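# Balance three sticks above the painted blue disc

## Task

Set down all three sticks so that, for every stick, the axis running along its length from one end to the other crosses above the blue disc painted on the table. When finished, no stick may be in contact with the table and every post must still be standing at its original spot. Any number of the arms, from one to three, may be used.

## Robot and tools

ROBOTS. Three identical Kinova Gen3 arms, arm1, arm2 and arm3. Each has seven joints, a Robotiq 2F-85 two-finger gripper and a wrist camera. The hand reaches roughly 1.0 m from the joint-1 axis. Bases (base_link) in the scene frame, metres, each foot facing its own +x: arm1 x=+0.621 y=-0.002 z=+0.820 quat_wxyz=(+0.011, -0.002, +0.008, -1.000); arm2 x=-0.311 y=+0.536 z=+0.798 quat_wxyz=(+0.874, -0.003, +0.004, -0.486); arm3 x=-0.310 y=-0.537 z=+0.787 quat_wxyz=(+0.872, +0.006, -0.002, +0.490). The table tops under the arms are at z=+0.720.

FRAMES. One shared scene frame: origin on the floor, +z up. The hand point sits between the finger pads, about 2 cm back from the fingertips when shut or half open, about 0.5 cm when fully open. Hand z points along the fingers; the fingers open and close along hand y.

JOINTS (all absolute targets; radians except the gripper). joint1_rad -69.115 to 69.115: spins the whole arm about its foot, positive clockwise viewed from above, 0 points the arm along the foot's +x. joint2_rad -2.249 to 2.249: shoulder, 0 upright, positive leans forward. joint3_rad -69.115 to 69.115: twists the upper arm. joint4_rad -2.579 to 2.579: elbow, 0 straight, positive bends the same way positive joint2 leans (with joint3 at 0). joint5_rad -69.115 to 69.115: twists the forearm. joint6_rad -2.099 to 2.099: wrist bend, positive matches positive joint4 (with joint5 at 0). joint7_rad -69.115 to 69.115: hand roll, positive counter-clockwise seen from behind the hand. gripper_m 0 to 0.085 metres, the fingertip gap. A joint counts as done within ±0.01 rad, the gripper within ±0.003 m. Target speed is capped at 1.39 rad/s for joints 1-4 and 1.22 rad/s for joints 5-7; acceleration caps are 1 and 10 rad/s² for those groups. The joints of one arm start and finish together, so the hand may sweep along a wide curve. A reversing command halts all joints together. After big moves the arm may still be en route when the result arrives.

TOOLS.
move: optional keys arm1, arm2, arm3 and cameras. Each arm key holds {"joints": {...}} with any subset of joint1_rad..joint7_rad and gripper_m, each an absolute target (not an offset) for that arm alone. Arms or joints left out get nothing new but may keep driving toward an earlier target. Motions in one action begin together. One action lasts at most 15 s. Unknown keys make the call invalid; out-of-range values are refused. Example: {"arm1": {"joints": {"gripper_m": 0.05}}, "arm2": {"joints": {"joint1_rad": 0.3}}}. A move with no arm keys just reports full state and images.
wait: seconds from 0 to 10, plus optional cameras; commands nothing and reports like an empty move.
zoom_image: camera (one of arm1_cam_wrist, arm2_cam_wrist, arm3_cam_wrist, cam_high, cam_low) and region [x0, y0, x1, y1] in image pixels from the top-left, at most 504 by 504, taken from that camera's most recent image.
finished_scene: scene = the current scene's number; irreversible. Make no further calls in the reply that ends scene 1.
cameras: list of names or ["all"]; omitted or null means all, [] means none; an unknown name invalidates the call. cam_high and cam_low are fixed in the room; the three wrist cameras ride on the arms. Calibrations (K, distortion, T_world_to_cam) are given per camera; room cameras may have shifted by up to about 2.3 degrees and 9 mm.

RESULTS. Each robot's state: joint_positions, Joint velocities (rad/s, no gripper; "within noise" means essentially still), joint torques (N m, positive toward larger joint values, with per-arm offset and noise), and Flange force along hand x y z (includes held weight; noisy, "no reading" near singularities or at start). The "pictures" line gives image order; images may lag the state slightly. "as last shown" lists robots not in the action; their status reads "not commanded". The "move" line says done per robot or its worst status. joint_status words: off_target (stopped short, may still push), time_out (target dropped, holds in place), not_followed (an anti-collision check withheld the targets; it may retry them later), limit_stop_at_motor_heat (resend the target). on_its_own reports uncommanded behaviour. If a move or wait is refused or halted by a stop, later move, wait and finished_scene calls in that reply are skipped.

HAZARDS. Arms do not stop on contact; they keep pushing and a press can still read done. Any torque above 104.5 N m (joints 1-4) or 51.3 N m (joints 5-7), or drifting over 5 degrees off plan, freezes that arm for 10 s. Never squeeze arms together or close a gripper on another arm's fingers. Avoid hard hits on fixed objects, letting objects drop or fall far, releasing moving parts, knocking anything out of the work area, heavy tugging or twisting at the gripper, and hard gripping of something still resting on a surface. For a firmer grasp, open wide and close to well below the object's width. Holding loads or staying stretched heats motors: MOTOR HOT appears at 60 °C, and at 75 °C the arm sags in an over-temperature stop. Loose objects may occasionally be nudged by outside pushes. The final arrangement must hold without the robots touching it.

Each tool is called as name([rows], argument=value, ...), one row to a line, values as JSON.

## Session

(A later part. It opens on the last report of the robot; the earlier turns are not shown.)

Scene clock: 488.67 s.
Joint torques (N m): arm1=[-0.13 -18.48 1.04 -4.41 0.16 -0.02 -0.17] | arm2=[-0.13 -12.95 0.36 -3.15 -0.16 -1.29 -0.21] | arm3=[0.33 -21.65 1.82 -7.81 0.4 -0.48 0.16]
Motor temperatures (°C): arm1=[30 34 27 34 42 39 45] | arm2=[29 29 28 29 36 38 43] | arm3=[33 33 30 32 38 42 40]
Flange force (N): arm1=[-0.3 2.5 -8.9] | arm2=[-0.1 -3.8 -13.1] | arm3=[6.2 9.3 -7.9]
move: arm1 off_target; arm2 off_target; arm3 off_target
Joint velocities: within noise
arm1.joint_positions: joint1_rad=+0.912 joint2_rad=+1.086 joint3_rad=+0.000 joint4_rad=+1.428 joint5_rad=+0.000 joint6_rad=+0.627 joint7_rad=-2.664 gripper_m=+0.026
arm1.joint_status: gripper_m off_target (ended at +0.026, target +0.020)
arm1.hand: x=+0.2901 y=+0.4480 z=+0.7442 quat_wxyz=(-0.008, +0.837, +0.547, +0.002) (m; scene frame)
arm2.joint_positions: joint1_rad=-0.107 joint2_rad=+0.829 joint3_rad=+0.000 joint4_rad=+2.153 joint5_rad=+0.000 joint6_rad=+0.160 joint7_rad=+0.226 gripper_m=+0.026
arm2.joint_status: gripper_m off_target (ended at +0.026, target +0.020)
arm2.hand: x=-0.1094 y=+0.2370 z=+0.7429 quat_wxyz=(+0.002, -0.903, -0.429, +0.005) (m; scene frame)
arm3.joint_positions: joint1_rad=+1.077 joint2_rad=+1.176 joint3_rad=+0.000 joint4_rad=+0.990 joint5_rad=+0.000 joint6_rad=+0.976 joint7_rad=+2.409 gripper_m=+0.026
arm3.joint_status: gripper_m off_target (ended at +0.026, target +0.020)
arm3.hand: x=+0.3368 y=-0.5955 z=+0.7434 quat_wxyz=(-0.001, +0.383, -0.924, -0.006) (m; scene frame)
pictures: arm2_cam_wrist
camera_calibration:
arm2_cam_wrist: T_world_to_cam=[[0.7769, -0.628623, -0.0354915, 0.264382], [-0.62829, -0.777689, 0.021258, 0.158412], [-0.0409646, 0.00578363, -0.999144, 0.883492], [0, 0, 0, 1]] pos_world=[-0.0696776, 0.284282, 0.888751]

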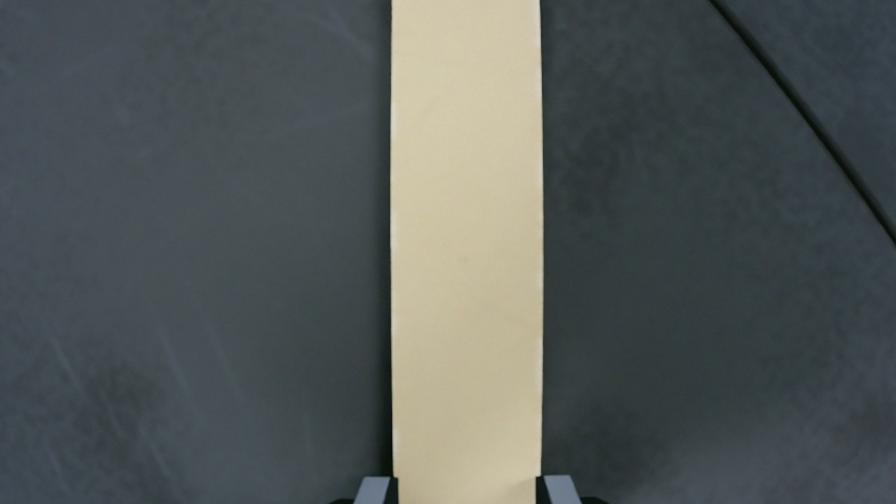

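move(arm1={"joints":{"joint1_rad":0.9147,"joint2_rad":0.7011,"joint4_rad":1.2715,"joint6_rad":1.169,"joint7_rad":-2.6607}}, arm2={"joints":{"joint1_rad":-0.1006,"joint2_rad":0.2399,"joint4_rad":1.9323,"joint6_rad":0.9694,"joint7_rad":0.2317}}, arm3={"joints":{"joint1_rad":1.0725,"joint2_rad":0.9166,"joint4_rad":0.6974,"joint6_rad":1.5276,"joint7_rad":2.4041}})

Scene clock: 716.03 s.
Joint torques (N m): arm1=[-0.07 -20.67 1.03 -8.4 0.17 0.21 -0.19] | arm2=[-0.06 -13.97 0.28 -8.05 -0.21 -0.23 -0.28] | arm3=[0.42 -25.33 1.95 -10.94 0.35 -0.15 0.14]
Motor temperatures (°C): arm1=[30 34 26 34 42 39 44] | arm2=[29 28 27 29 36 38 43] | arm3=[33 34 30 32 37 41 40]
Flange force (N): arm1=[-0.3 2.1 0.0] | arm2=[-1.5 1.5 3.0] | arm3=[7.6 11.2 5.2]
move: arm1 done; arm2 done; arm3 done
Joint velocities: within noise
arm1.joint_positions: joint1_rad=+0.915 joint2_rad=+0.701 joint3_rad=+0.000 joint4_rad=+1.271 joint5_rad=+0.000 joint6_rad=+1.169 joint7_rad=-2.661 gripper_m=+0.026
arm1.joint_status: all done
arm1.hand: x=+0.2903 y=+0.4479 z=+1.0011 quat_wxyz=(-0.008, +0.837, +0.547, +0.002) (m; scene frame)
arm2.joint_positions: joint1_rad=-0.101 joint2_rad=+0.240 joint3_rad=+0.000 joint4_rad=+1.932 joint5_rad=+0.000 joint6_rad=+0.969 joint7_rad=+0.232 gripper_m=+0.026
arm2.joint_status: all done
arm2.hand: x=-0.1093 y=+0.2367 z=+1.0000 quat_wxyz=(+0.002, -0.903, -0.429, +0.005) (m; scene frame)
arm3.joint_positions: joint1_rad=+1.072 joint2_rad=+0.917 joint3_rad=+0.000 joint4_rad=+0.697 joint5_rad=+0.000 joint6_rad=+1.528 joint7_rad=+2.404 gripper_m=+0.026
arm3.joint_status: all done
arm3.hand: x=+0.3369 y=-0.5954 z=+1.0003 quat_wxyz=(-0.001, +0.383, -0.924, -0.006) (m; scene frame)
pictures: arm1_cam_wrist, arm2_cam_wrist, arm3_cam_wrist, cam_high, cam_low
camera_calibration:
arm1_cam_wrist: T_world_to_cam=[[0.922294, -0.385869, -0.02186, -0.0699346], [-0.386397, -0.921828, -0.0304928, 0.61306], [-0.00838489, 0.03657, -0.999296, 1.13454], [0, 0, 0, 1]] pos_world=[0.310898, 0.496661, 1.1509]
arm2_cam_wrist: T_world_to_cam=[[0.77685, -0.628682, -0.0355531, 0.273246], [-0.628352, -0.77764, 0.0211823, 0.152907], [-0.0409645, 0.00588443, -0.999143, 1.14035], [0, 0, 0, 1]] pos_world=[-0.0694773, 0.283981, 1.14585]
arm3_cam_wrist: T_world_to_cam=[[-0.708498, 0.705701, -0.0039936, 0.668425], [0.705706, 0.708505, 0.000502863, 0.240316], [0.00318436, -0.00246203, -0.999992, 1.14818], [0, 0, 0, 1]] pos_world=[0.300329, -0.639147, 1.15072]

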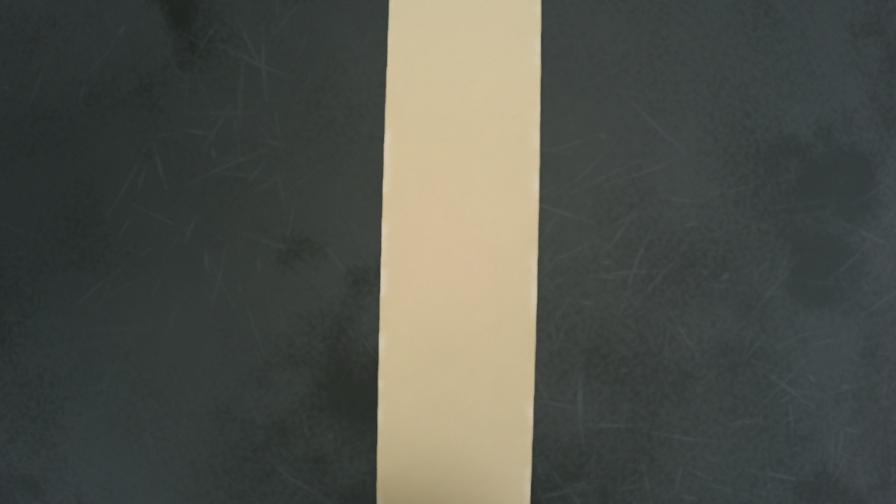

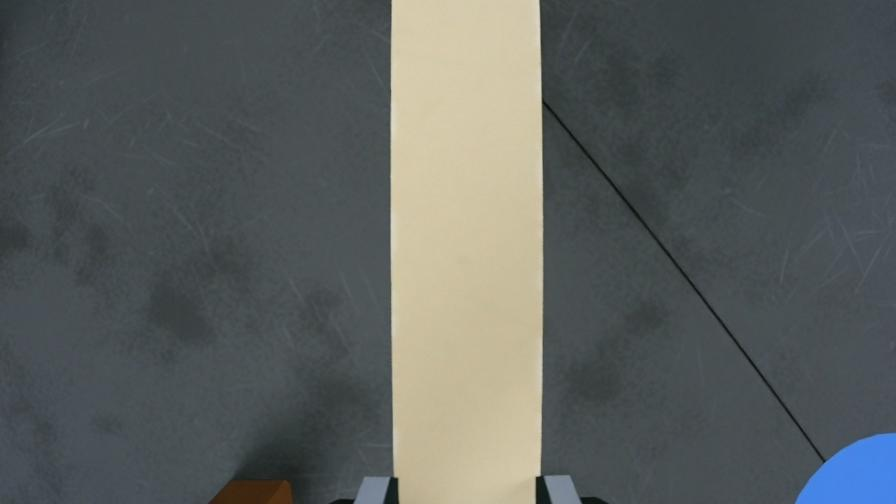

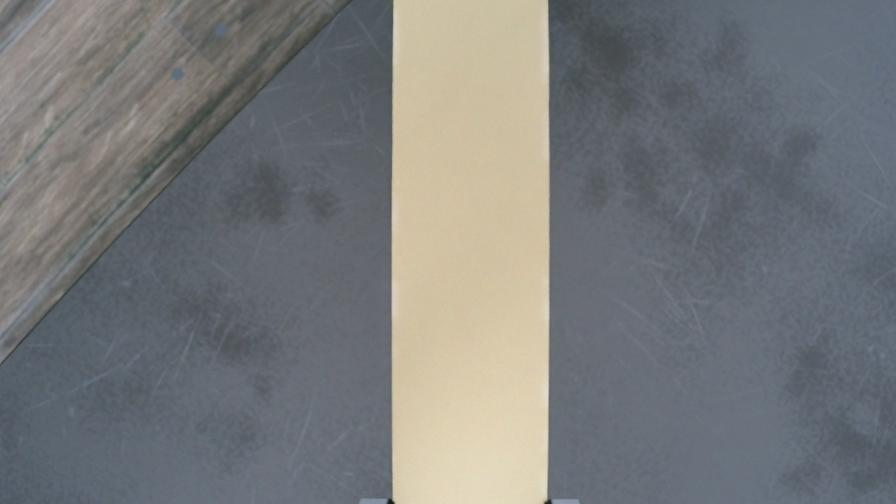

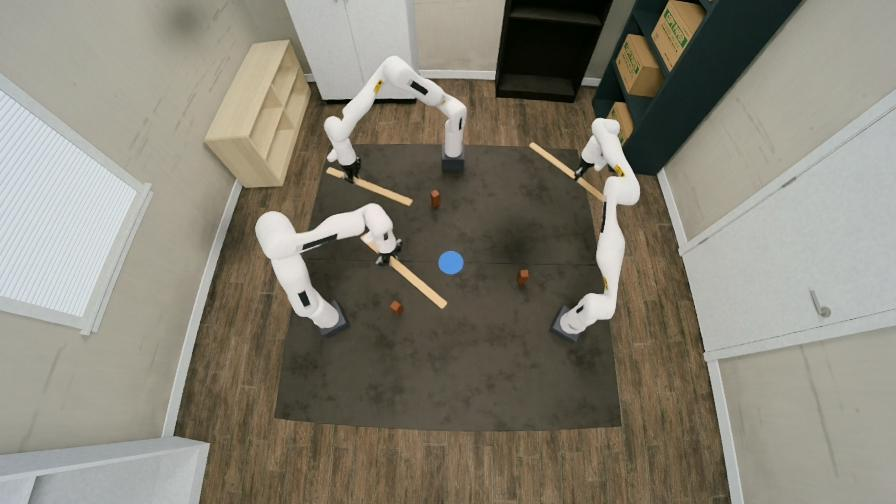

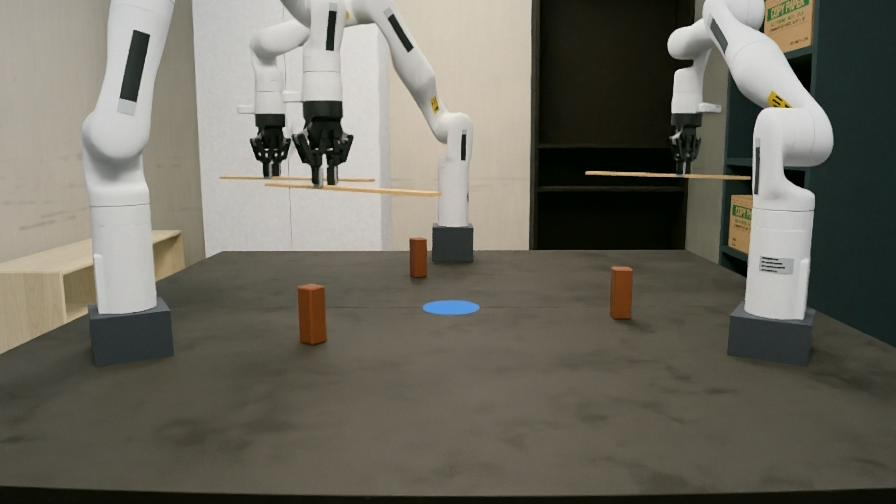

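move(arm2={"joints":{"joint1_rad":0.1321,"joint2_rad":0.3323,"joint4_rad":2.0822,"joint6_rad":0.4784,"joint7_rad":1.8954}}, cameras=["cam_low","cam_high","arm2_cam_wrist"])

zoom_image(camera="cam_low", region=[220, 120, 520, 360])

zoom_image(camera="cam_high", region=[340, 180, 540, 330])

Scene clock: 753.47 s.
Joint torques (N m): arm1=[-0.12 -20.65 0.99 -8.39 0.15 0.23 -0.17] | arm2=[-0.05 -15.02 0.33 -7.3 -0.17 -0.96 -0.23] | arm3=[0.43 -25.44 1.92 -10.89 0.36 -0.15 0.12]
Motor temperatures (°C): arm1=[30 35 26 34 42 39 44] | arm2=[29 28 27 29 36 37 43] | arm3=[33 35 30 32 37 41 40]
Flange force (N): arm1=[-0.2 2.1 0.0] | arm2=[-0.1 -1.4 3.8] | arm3=[7.1 10.6 5.1]
move: arm2 done
Joint velocities: within noise
arm1, arm3: as last shown
arm2.joint_positions: joint1_rad=+0.132 joint2_rad=+0.332 joint3_rad=+0.000 joint4_rad=+2.082 joint5_rad=+0.000 joint6_rad=+0.478 joint7_rad=+1.895 gripper_m=+0.026
arm2.joint_status: all done
arm2.hand: x=-0.1582 y=+0.1408 z=+0.9421 quat_wxyz=(-0.087, -0.396, -0.910, +0.086) (m; scene frame)
pictures: arm2_cam_wrist, cam_high, cam_low
camera_calibration:
arm2_cam_wrist: T_world_to_cam=[[0.736556, 0.666683, -0.114103, 0.134253], [0.671597, -0.700849, 0.240353, 0.037111], [0.0802699, -0.253665, -0.963956, 1.10363], [0, 0, 0, 1]] pos_world=[-0.212397, 0.216457, 1.07025]

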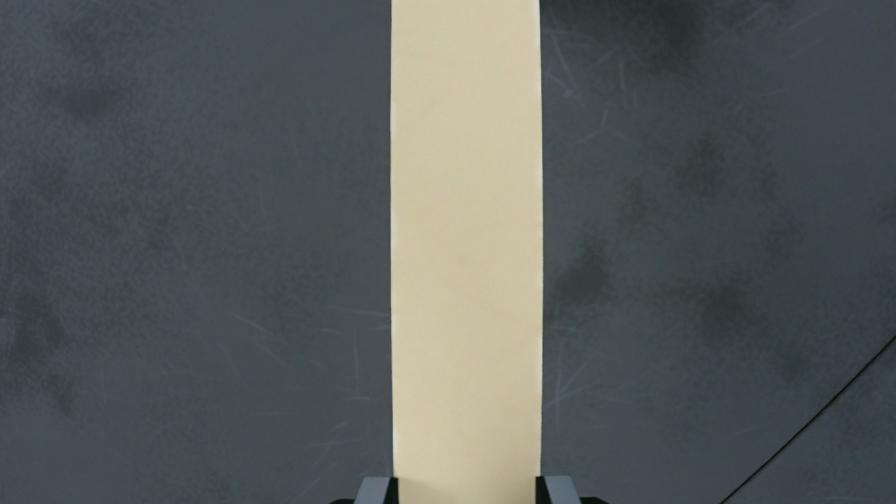

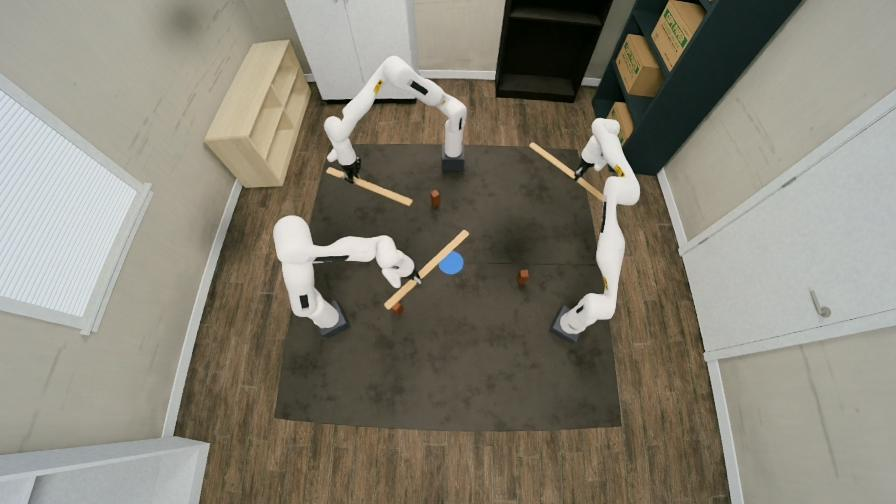

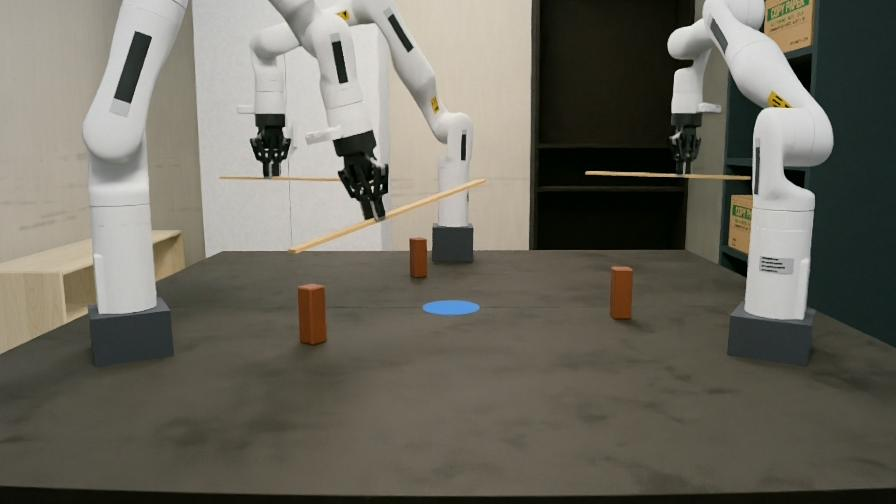

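Scaled by 1.680 from the camera's 896x504 image, which has a finer 1280x720 frame.

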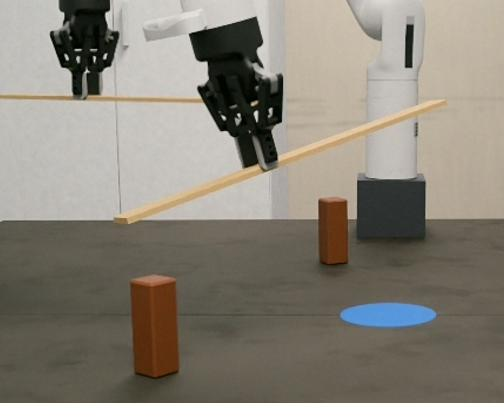

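Scaled by 2.520 from the camera's 896x504 image, which has a finer 1280x720 frame.

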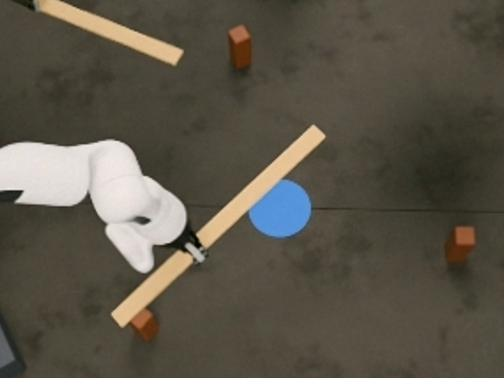

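move(arm1={"joints":{"joint1_rad":0.1251,"joint2_rad":0.2774,"joint4_rad":2.0568,"joint6_rad":0.5608,"joint7_rad":-4.4103}}, arm2={"joints":{"joint1_rad":0.1313,"joint2_rad":0.4438,"joint4_rad":2.1426,"joint6_rad":0.3065,"joint7_rad":1.8946}}, cameras=["cam_low","cam_high"])

zoom_image(camera="cam_low", region=[260, 120, 560, 360])

zoom_image(camera="cam_high", region=[340, 180, 540, 330])

Scene clock: 780.90 s.
Joint torques (N m): arm1=[-0.07 -12.46 0.91 -7.25 0.16 -0.46 -0.16] | arm2=[-0.06 -15.9 0.39 -6 -0.17 -0.98 -0.27] | arm3=[0.42 -25.4 1.88 -10.86 0.35 -0.18 0.13]
Motor temperatures (°C): arm1=[30 35 26 34 42 39 44] | arm2=[29 28 27 29 36 37 43] | arm3=[33 36 30 32 37 41 40]
Flange force (N): arm1=[1.4 -1.5 0.1] | arm2=[0.3 -1.6 4.1] | arm3=[7.0 10.4 4.9]
move: arm1 done; arm2 done
Joint velocities: within noise
arm1.joint_positions: joint1_rad=+0.125 joint2_rad=+0.277 joint3_rad=+0.000 joint4_rad=+2.057 joint5_rad=+0.000 joint6_rad=+0.561 joint7_rad=-4.410 gripper_m=+0.026
arm1.joint_status: all done
arm1.hand: x=+0.2087 y=+0.0636 z=+0.9933 quat_wxyz=(-0.033, +0.987, +0.099, -0.122) (m; scene frame)
arm2.joint_positions: joint1_rad=+0.131 joint2_rad=+0.444 joint3_rad=+0.000 joint4_rad=+2.143 joint5_rad=+0.000 joint6_rad=+0.306 joint7_rad=+1.895 gripper_m=+0.026
arm2.joint_status: all done
arm2.hand: x=-0.1584 y=+0.1407 z=+0.8921 quat_wxyz=(-0.087, -0.396, -0.910, +0.085) (m; scene frame)
arm3: as last shown
pictures: cam_high, cam_low

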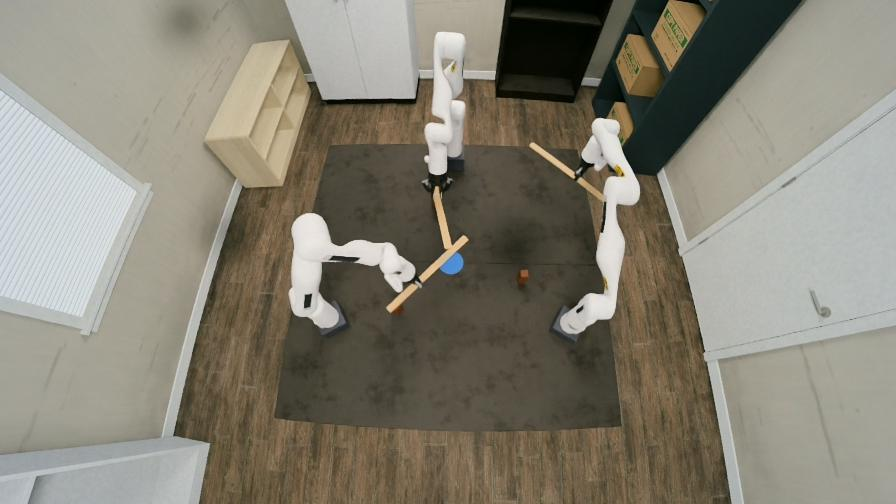

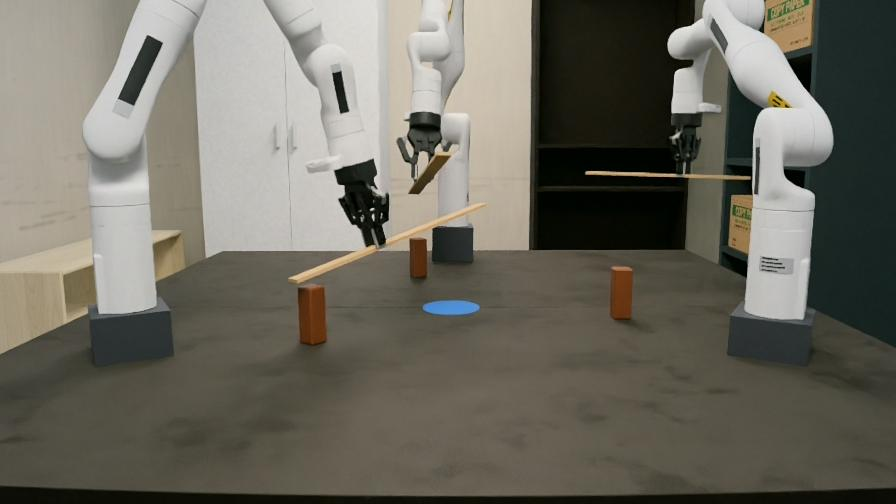

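Scaled by 1.680 from the camera's 896x504 image, which has a finer 1280x720 frame.

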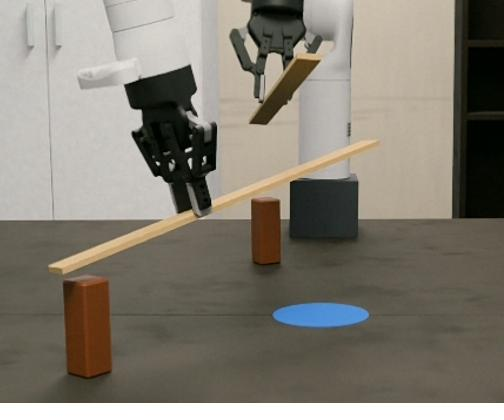

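Scaled by 2.520 from the camera's 896x504 image, which has a finer 1280x720 frame.

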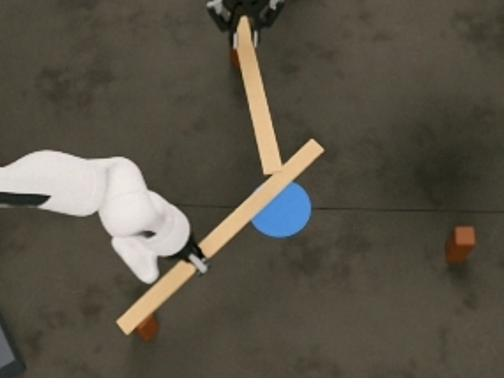

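move(arm1={"joints":{"joint1_rad":0.1219,"joint2_rad":0.4754,"joint4_rad":2.1722,"joint6_rad":0.2474,"joint7_rad":-4.4135}}, cameras=["cam_low","cam_high"])

zoom_image(camera="cam_low", region=[260, 170, 560, 360])

zoom_image(camera="cam_high", region=[340, 180, 540, 330])

Scene clock: 804.47 s.
Joint torques (N m): arm1=[-0.04 -13.88 1 -5.02 0.13 -0.45 -0.18] | arm2=[-0.05 -15.84 0.39 -6.08 -0.2 -0.97 -0.25] | arm3=[0.44 -25.38 1.93 -10.88 0.35 -0.14 0.13]
Motor temperatures (°C): arm1=[30 35 26 34 42 39 44] | arm2=[29 28 27 29 36 37 43] | arm3=[33 36 30 32 36 41 40]
Flange force (N): arm1=[1.6 -2.2 -0.4] | arm2=[0.6 -1.3 4.0] | arm3=[7.2 10.7 5.1]
move: arm1 done
Joint velocities: within noise
arm1.joint_positions: joint1_rad=+0.122 joint2_rad=+0.475 joint3_rad=+0.000 joint4_rad=+2.172 joint5_rad=+0.000 joint6_rad=+0.247 joint7_rad=-4.413 gripper_m=+0.026
arm1.joint_status: all done
arm1.hand: x=+0.2088 y=+0.0636 z=+0.9033 quat_wxyz=(-0.033, +0.987, +0.099, -0.122) (m; scene frame)
arm2, arm3: as last shown
pictures: cam_high, cam_low

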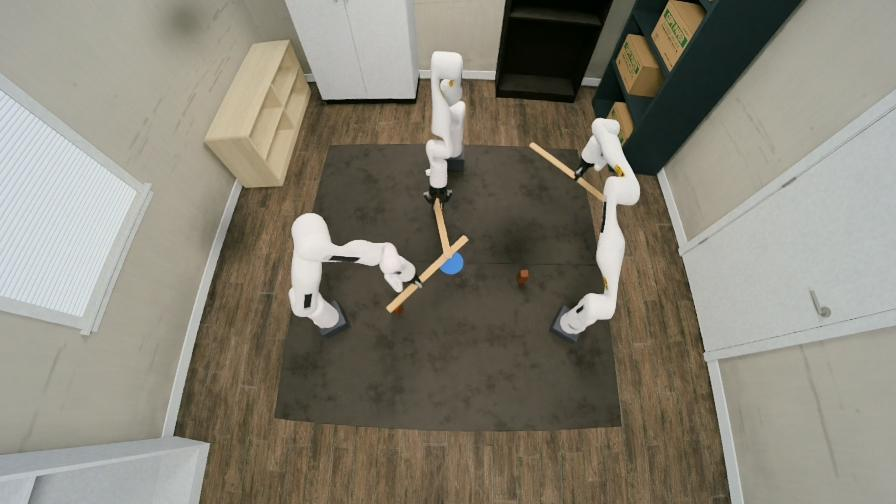

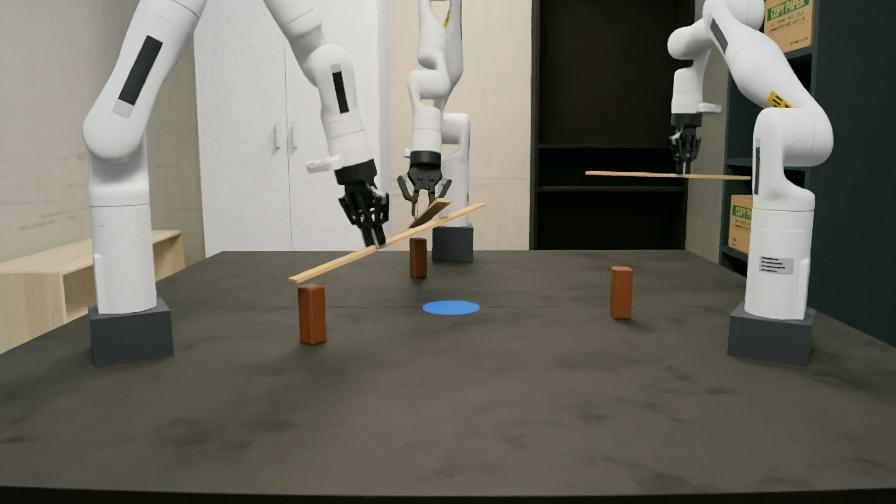

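Scaled by 1.680 from the camera's 896x504 image, which has a finer 1280x720 frame.

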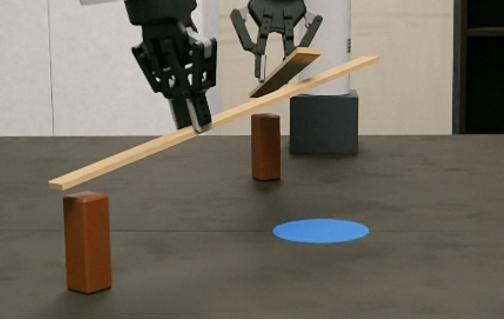

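Scaled by 2.520 from the camera's 896x504 image, which has a finer 1280x720 frame.

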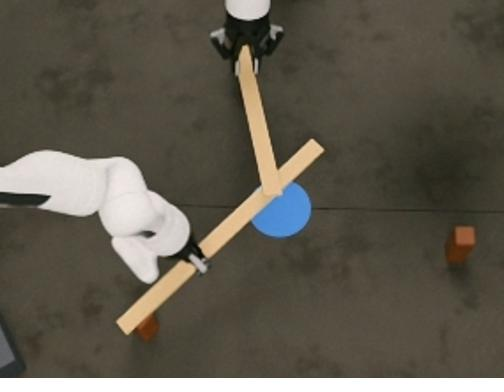

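move(arm3={"joints":{"joint1_rad":0.3199,"joint2_rad":0.1468,"joint4_rad":2.1778,"joint6_rad":0.5698,"joint7_rad":2.1279}}, cameras=["cam_low","cam_high"])

zoom_image(camera="cam_low", region=[360, 120, 660, 350])

zoom_image(camera="cam_high", region=[380, 180, 580, 330])

Scene clock: 847.57 s.
Joint torques (N m): arm1=[-0.04 -13.89 1 -5.03 0.13 -0.45 -0.18] | arm2=[-0.06 -15.85 0.41 -6.03 -0.19 -0.98 -0.23] | arm3=[0.67 -10.34 1.64 -9.28 0.4 -1.01 0.15]
Motor temperatures (°C): arm1=[30 34 26 34 41 39 44] | arm2=[29 28 27 29 36 37 43] | arm3=[33 36 30 32 36 41 39]
Flange force (N): arm1=[1.6 -2.2 -0.3] | arm2=[0.5 -1.5 4.0] | arm3=[2.5 5.8 1.7]
move: arm3 done
Joint velocities: within noise
arm1, arm2: as last shown
arm3.joint_positions: joint1_rad=+0.320 joint2_rad=+0.147 joint3_rad=+0.000 joint4_rad=+2.178 joint5_rad=+0.000 joint6_rad=+0.570 joint7_rad=+2.128 gripper_m=+0.026
arm3.joint_status: all done
arm3.hand: x=-0.0136 y=-0.3205 z=+0.9724 quat_wxyz=(-0.125, +0.585, -0.801, -0.015) (m; scene frame)
pictures: cam_high, cam_low

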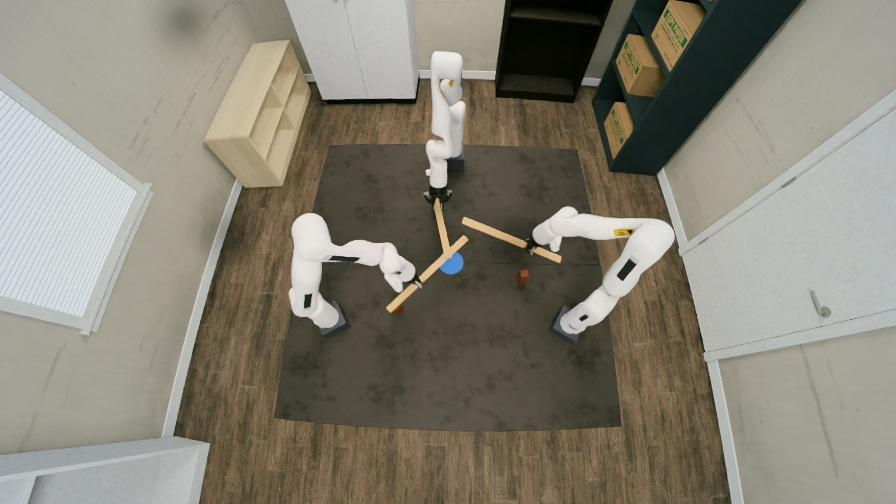

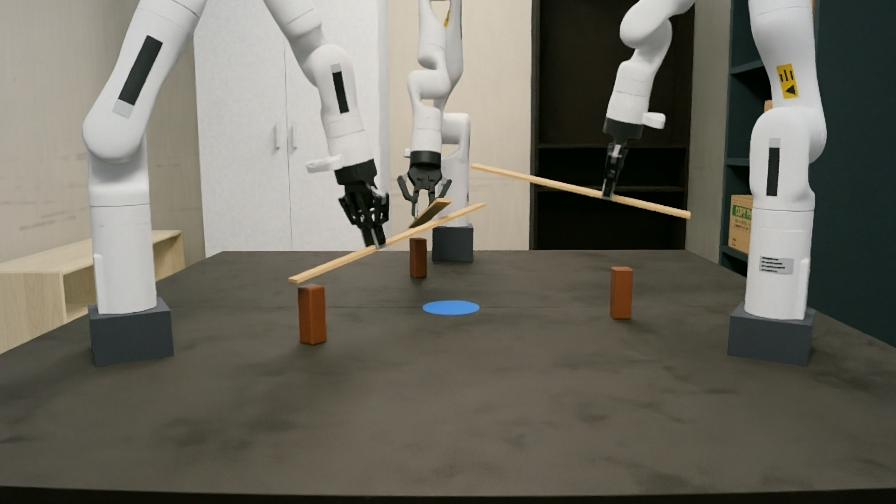

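Scaled by 1.680 from the camera's 896x504 image, which has a finer 1280x720 frame.

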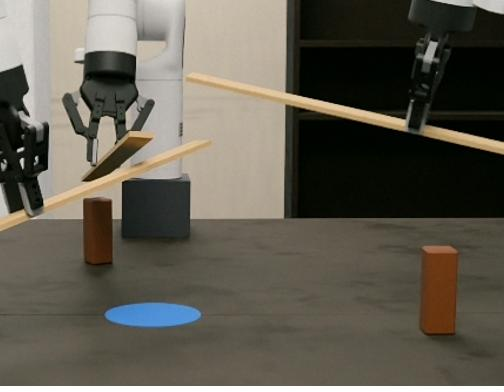

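Scaled by 2.520 from the camera's 896x504 image, which has a finer 1280x720 frame.

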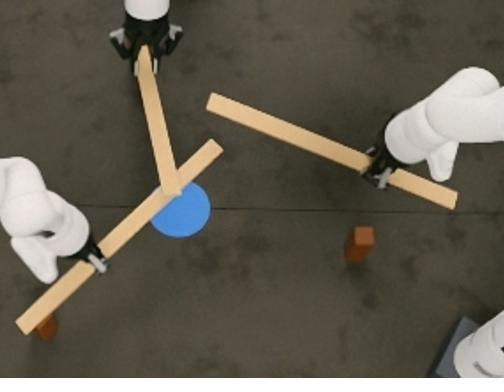

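move(arm1={"joints":{"joint1_rad":0.1215,"joint2_rad":0.5009,"joint4_rad":2.1810,"joint6_rad":0.2131,"joint7_rad":-4.4139}}, arm3={"joints":{"joint1_rad":0.2062,"joint2_rad":0.4716,"joint4_rad":2.0441,"joint6_rad":0.3787,"joint7_rad":2.0142}}, cameras=["cam_low","cam_high"])

zoom_image(camera="cam_low", region=[360, 150, 660, 350])

zoom_image(camera="cam_high", region=[380, 180, 580, 330])

Scene clock: 870.50 s.
Joint torques (N m): arm1=[-0.04 -14.05 1.01 -4.76 0.12 -0.49 -0.18] | arm2=[-0.1 -15.86 0.4 -6.08 -0.16 -0.96 -0.23] | arm3=[0.57 -15.33 1.77 -8.08 0.38 -1.01 0.12]
Motor temperatures (°C): arm1=[30 34 26 34 41 39 44] | arm2=[29 28 27 29 36 37 43] | arm3=[33 35 30 32 36 41 39]
Flange force (N): arm1=[1.6 -2.2 -0.5] | arm2=[0.7 -1.5 4.1] | arm3=[4.7 3.6 0.3]
move: arm1 done; arm3 done
Joint velocities: within noise
arm1.joint_positions: joint1_rad=+0.121 joint2_rad=+0.501 joint3_rad=+0.000 joint4_rad=+2.181 joint5_rad=+0.000 joint6_rad=+0.213 joint7_rad=-4.414 gripper_m=+0.026
arm1.joint_status: all done
arm1.hand: x=+0.2088 y=+0.0636 z=+0.8934 quat_wxyz=(-0.033, +0.987, +0.099, -0.122) (m; scene frame)
arm2: as last shown
arm3.joint_positions: joint1_rad=+0.206 joint2_rad=+0.472 joint3_rad=+0.000 joint4_rad=+2.044 joint5_rad=+0.000 joint6_rad=+0.379 joint7_rad=+2.014 gripper_m=+0.026
arm3.joint_status: all done
arm3.hand: x=+0.0172 y=-0.2257 z=+0.8924 quat_wxyz=(-0.124, +0.585, -0.801, -0.028) (m; scene frame)
pictures: cam_high, cam_low

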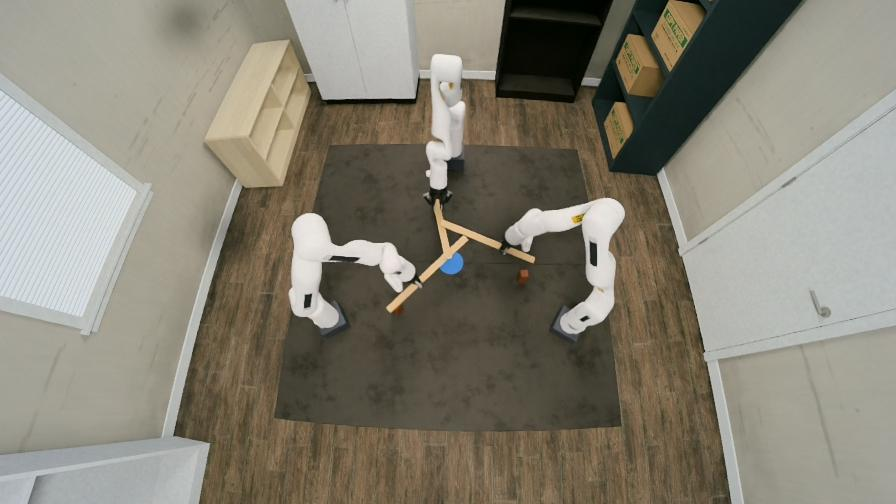

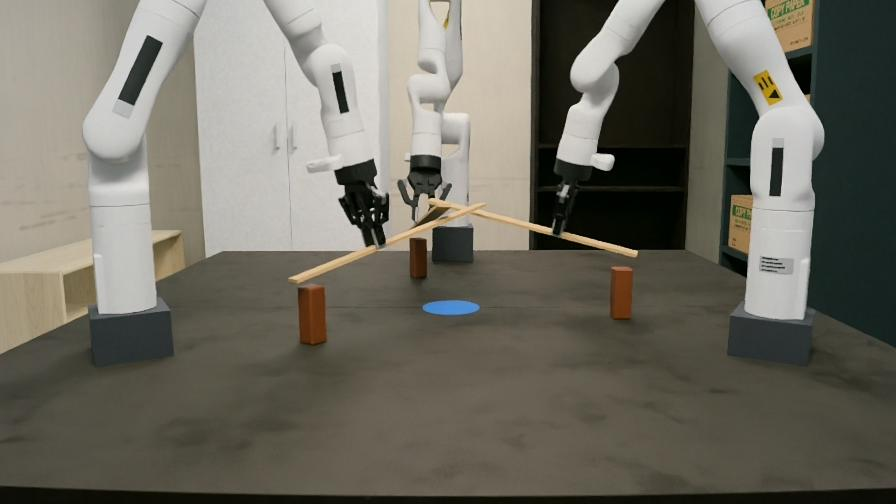

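Scaled by 1.680 from the camera's 896x504 image, which has a finer 1280x720 frame.

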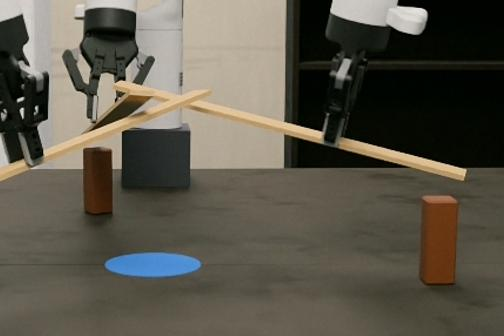

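Scaled by 2.520 from the camera's 896x504 image, which has a finer 1280x720 frame.

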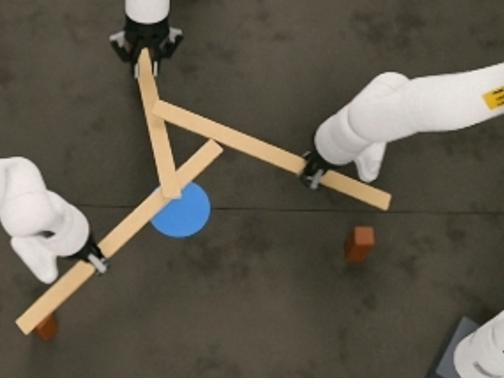

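move(arm3={"joints":{"joint1_rad":0.0695,"joint2_rad":0.4303,"joint4_rad":2.1301,"joint6_rad":0.3340,"joint7_rad":1.8775}}, cameras=["cam_low","cam_high"])

zoom_image(camera="cam_low", region=[360, 150, 660, 350])

zoom_image(camera="cam_high", region=[380, 180, 580, 330])

Scene clock: 885.00 s.
Joint torques (N m): arm1=[-0.1 -14.18 0.91 -4.77 0.14 -0.48 -0.15] | arm2=[-0.3 -15.6 0.17 -5.97 -0.14 -0.94 -0.16] | arm3=[0.32 -14.27 1.36 -7.68 0.47 -0.97 0.27]
Motor temperatures (°C): arm1=[30 34 26 34 41 39 44] | arm2=[29 28 27 29 36 37 43] | arm3=[33 35 30 32 36 41 39]
Flange force (N): arm1=[1.5 -2.2 -0.1] | arm2=[0.7 -1.8 3.4] | arm3=[4.9 2.7 0.6]
move: arm3 done
Joint velocities: within noise
arm1, arm2: as last shown
arm3.joint_positions: joint1_rad=+0.070 joint2_rad=+0.430 joint3_rad=+0.000 joint4_rad=+2.130 joint5_rad=+0.000 joint6_rad=+0.334 joint7_rad=+1.877 gripper_m=+0.026
arm3.joint_status: all done
arm3.hand: x=-0.0442 y=-0.2064 z=+0.8924 quat_wxyz=(-0.119, +0.585, -0.801, -0.045) (m; scene frame)
pictures: cam_high, cam_low

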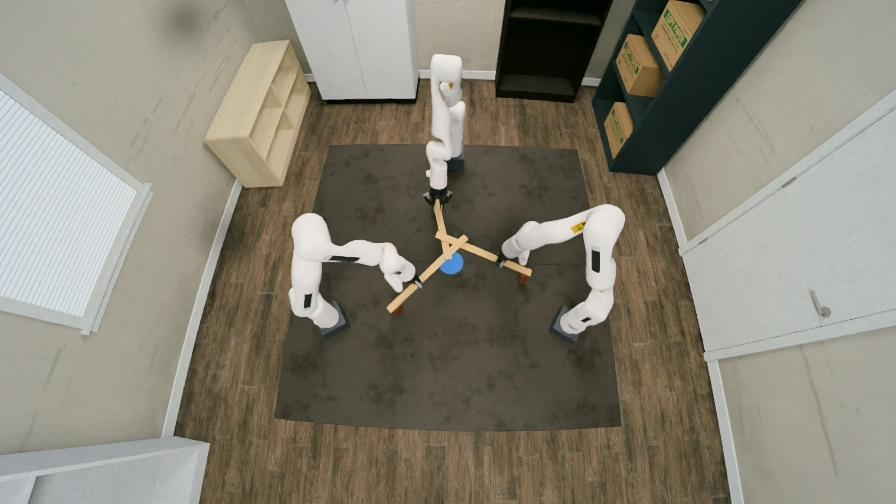

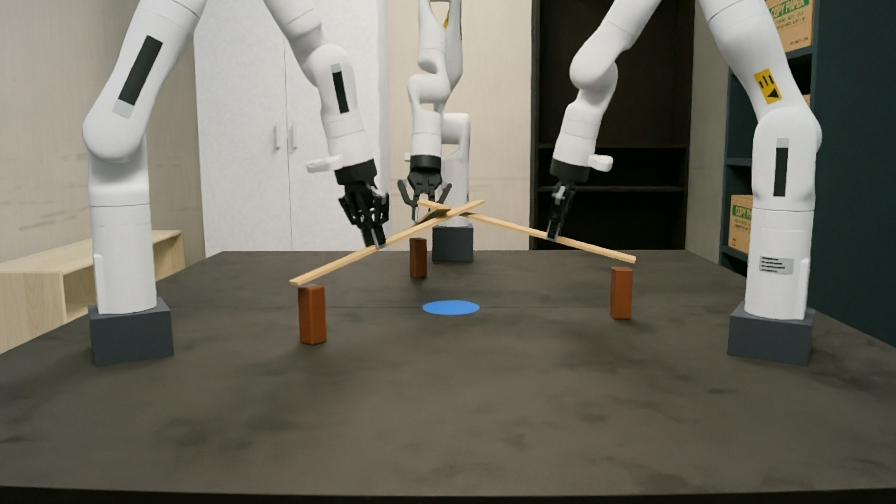

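Scaled by 1.680 from the camera's 896x504 image, which has a finer 1280x720 frame.

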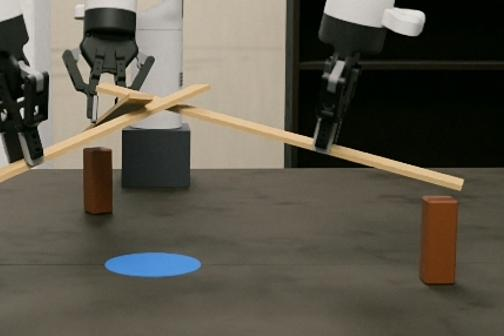

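Scaled by 2.520 from the camera's 896x504 image, which has a finer 1280x720 frame.

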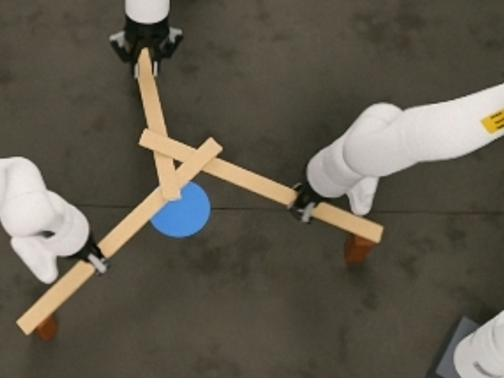

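zoom_image(camera="cam_low", region=[280, 250, 360, 300])

zoom_image(camera="cam_low", region=[400, 180, 520, 250])

Scaled by 6.300 from the camera's 896x504 image, which has a finer 1280x720 frame.

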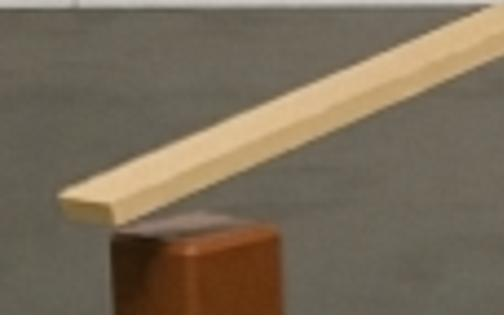

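Scaled by 4.200 from the camera's 896x504 image, which has a finer 1280x720 frame.

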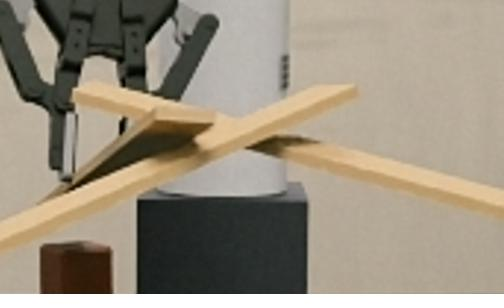

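move(arm1={"joints":{"joint1_rad":0.1277,"joint2_rad":0.5834,"joint4_rad":2.0853,"joint6_rad":0.3280,"joint7_rad":-4.4315}}, arm2={"joints":{"joint1_rad":0.1373,"joint2_rad":0.5301,"joint4_rad":2.0488,"joint6_rad":0.4167,"joint7_rad":1.8774}}, arm3={"joints":{"joint1_rad":0.0765,"joint2_rad":0.5169,"joint4_rad":2.0394,"joint6_rad":0.4401,"joint7_rad":1.8613}}, cameras=["cam_low","cam_high"])

zoom_image(camera="cam_low", region=[270, 180, 490, 350])

zoom_image(camera="cam_low", region=[420, 180, 660, 350])

zoom_image(camera="cam_high", region=[380, 180, 580, 330])

Scene clock: 965.93 s.
Joint torques (N m): arm1=[-0.04 -15.31 1.06 -4.59 0.11 -0.16 -0.18] | arm2=[-0.09 -16.94 0.45 -5.66 -0.15 -0.57 -0.28] | arm3=[0.64 -15.63 1.81 -7.53 0.36 -0.75 0.15]
Motor temperatures (°C): arm1=[30 34 26 34 41 39 44] | arm2=[29 29 27 29 36 37 43] | arm3=[33 34 30 32 36 41 39]
Flange force (N): arm1=[1.5 -1.5 -0.3] | arm2=[0.1 -1.5 3.5] | arm3=[4.9 3.6 0.8]
move: arm1 done; arm2 done; arm3 done
Joint velocities: within noise
arm1.joint_positions: joint1_rad=+0.128 joint2_rad=+0.583 joint3_rad=+0.000 joint4_rad=+2.085 joint5_rad=+0.000 joint6_rad=+0.328 joint7_rad=-4.432 gripper_m=+0.026
arm1.joint_status: all done
arm1.hand: x=+0.2067 y=+0.0668 z=+0.8712 quat_wxyz=(-0.022, +0.993, +0.087, -0.073) (m; scene frame)
arm2.joint_positions: joint1_rad=+0.137 joint2_rad=+0.530 joint3_rad=+0.000 joint4_rad=+2.049 joint5_rad=+0.000 joint6_rad=+0.417 joint7_rad=+1.877 gripper_m=+0.026
arm2.joint_status: all done
arm2.hand: x=-0.1599 y=+0.1373 z=+0.8701 quat_wxyz=(-0.050, -0.409, -0.910, +0.051) (m; scene frame)
arm3.joint_positions: joint1_rad=+0.076 joint2_rad=+0.517 joint3_rad=+0.000 joint4_rad=+2.039 joint5_rad=+0.000 joint6_rad=+0.440 joint7_rad=+1.861 gripper_m=+0.026
arm3.joint_status: all done
arm3.hand: x=-0.0405 y=-0.2060 z=+0.8703 quat_wxyz=(-0.071, +0.579, -0.812, -0.029) (m; scene frame)
pictures: cam_high, cam_low

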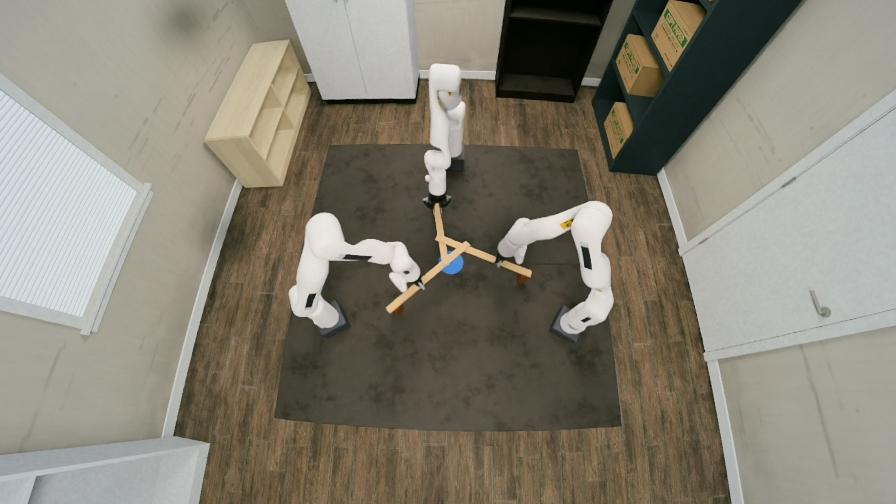

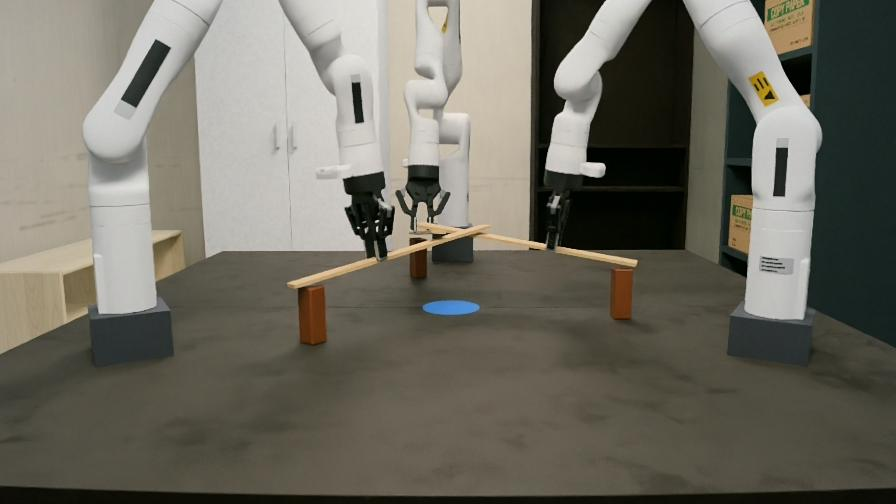

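Scaled by 2.291 from the camera's 896x504 image, which has a finer 1280x720 frame.

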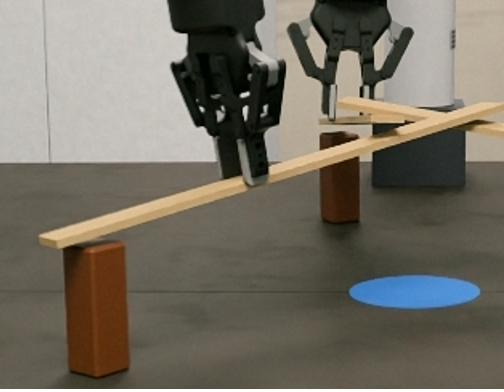

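Scaled by 2.100 from the camera's 896x504 image, which has a finer 1280x720 frame.

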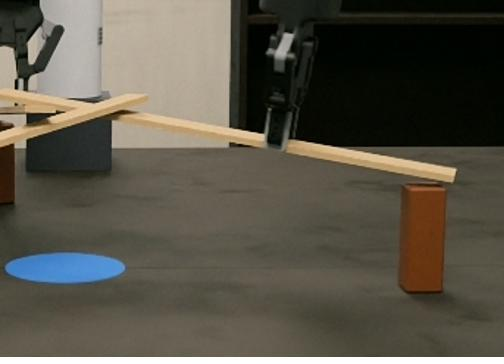

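Scaled by 2.520 from the camera's 896x504 image, which has a finer 1280x720 frame.

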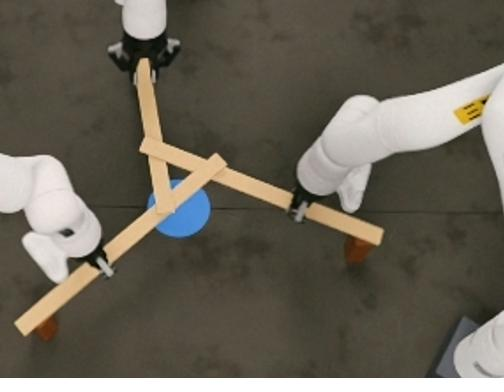

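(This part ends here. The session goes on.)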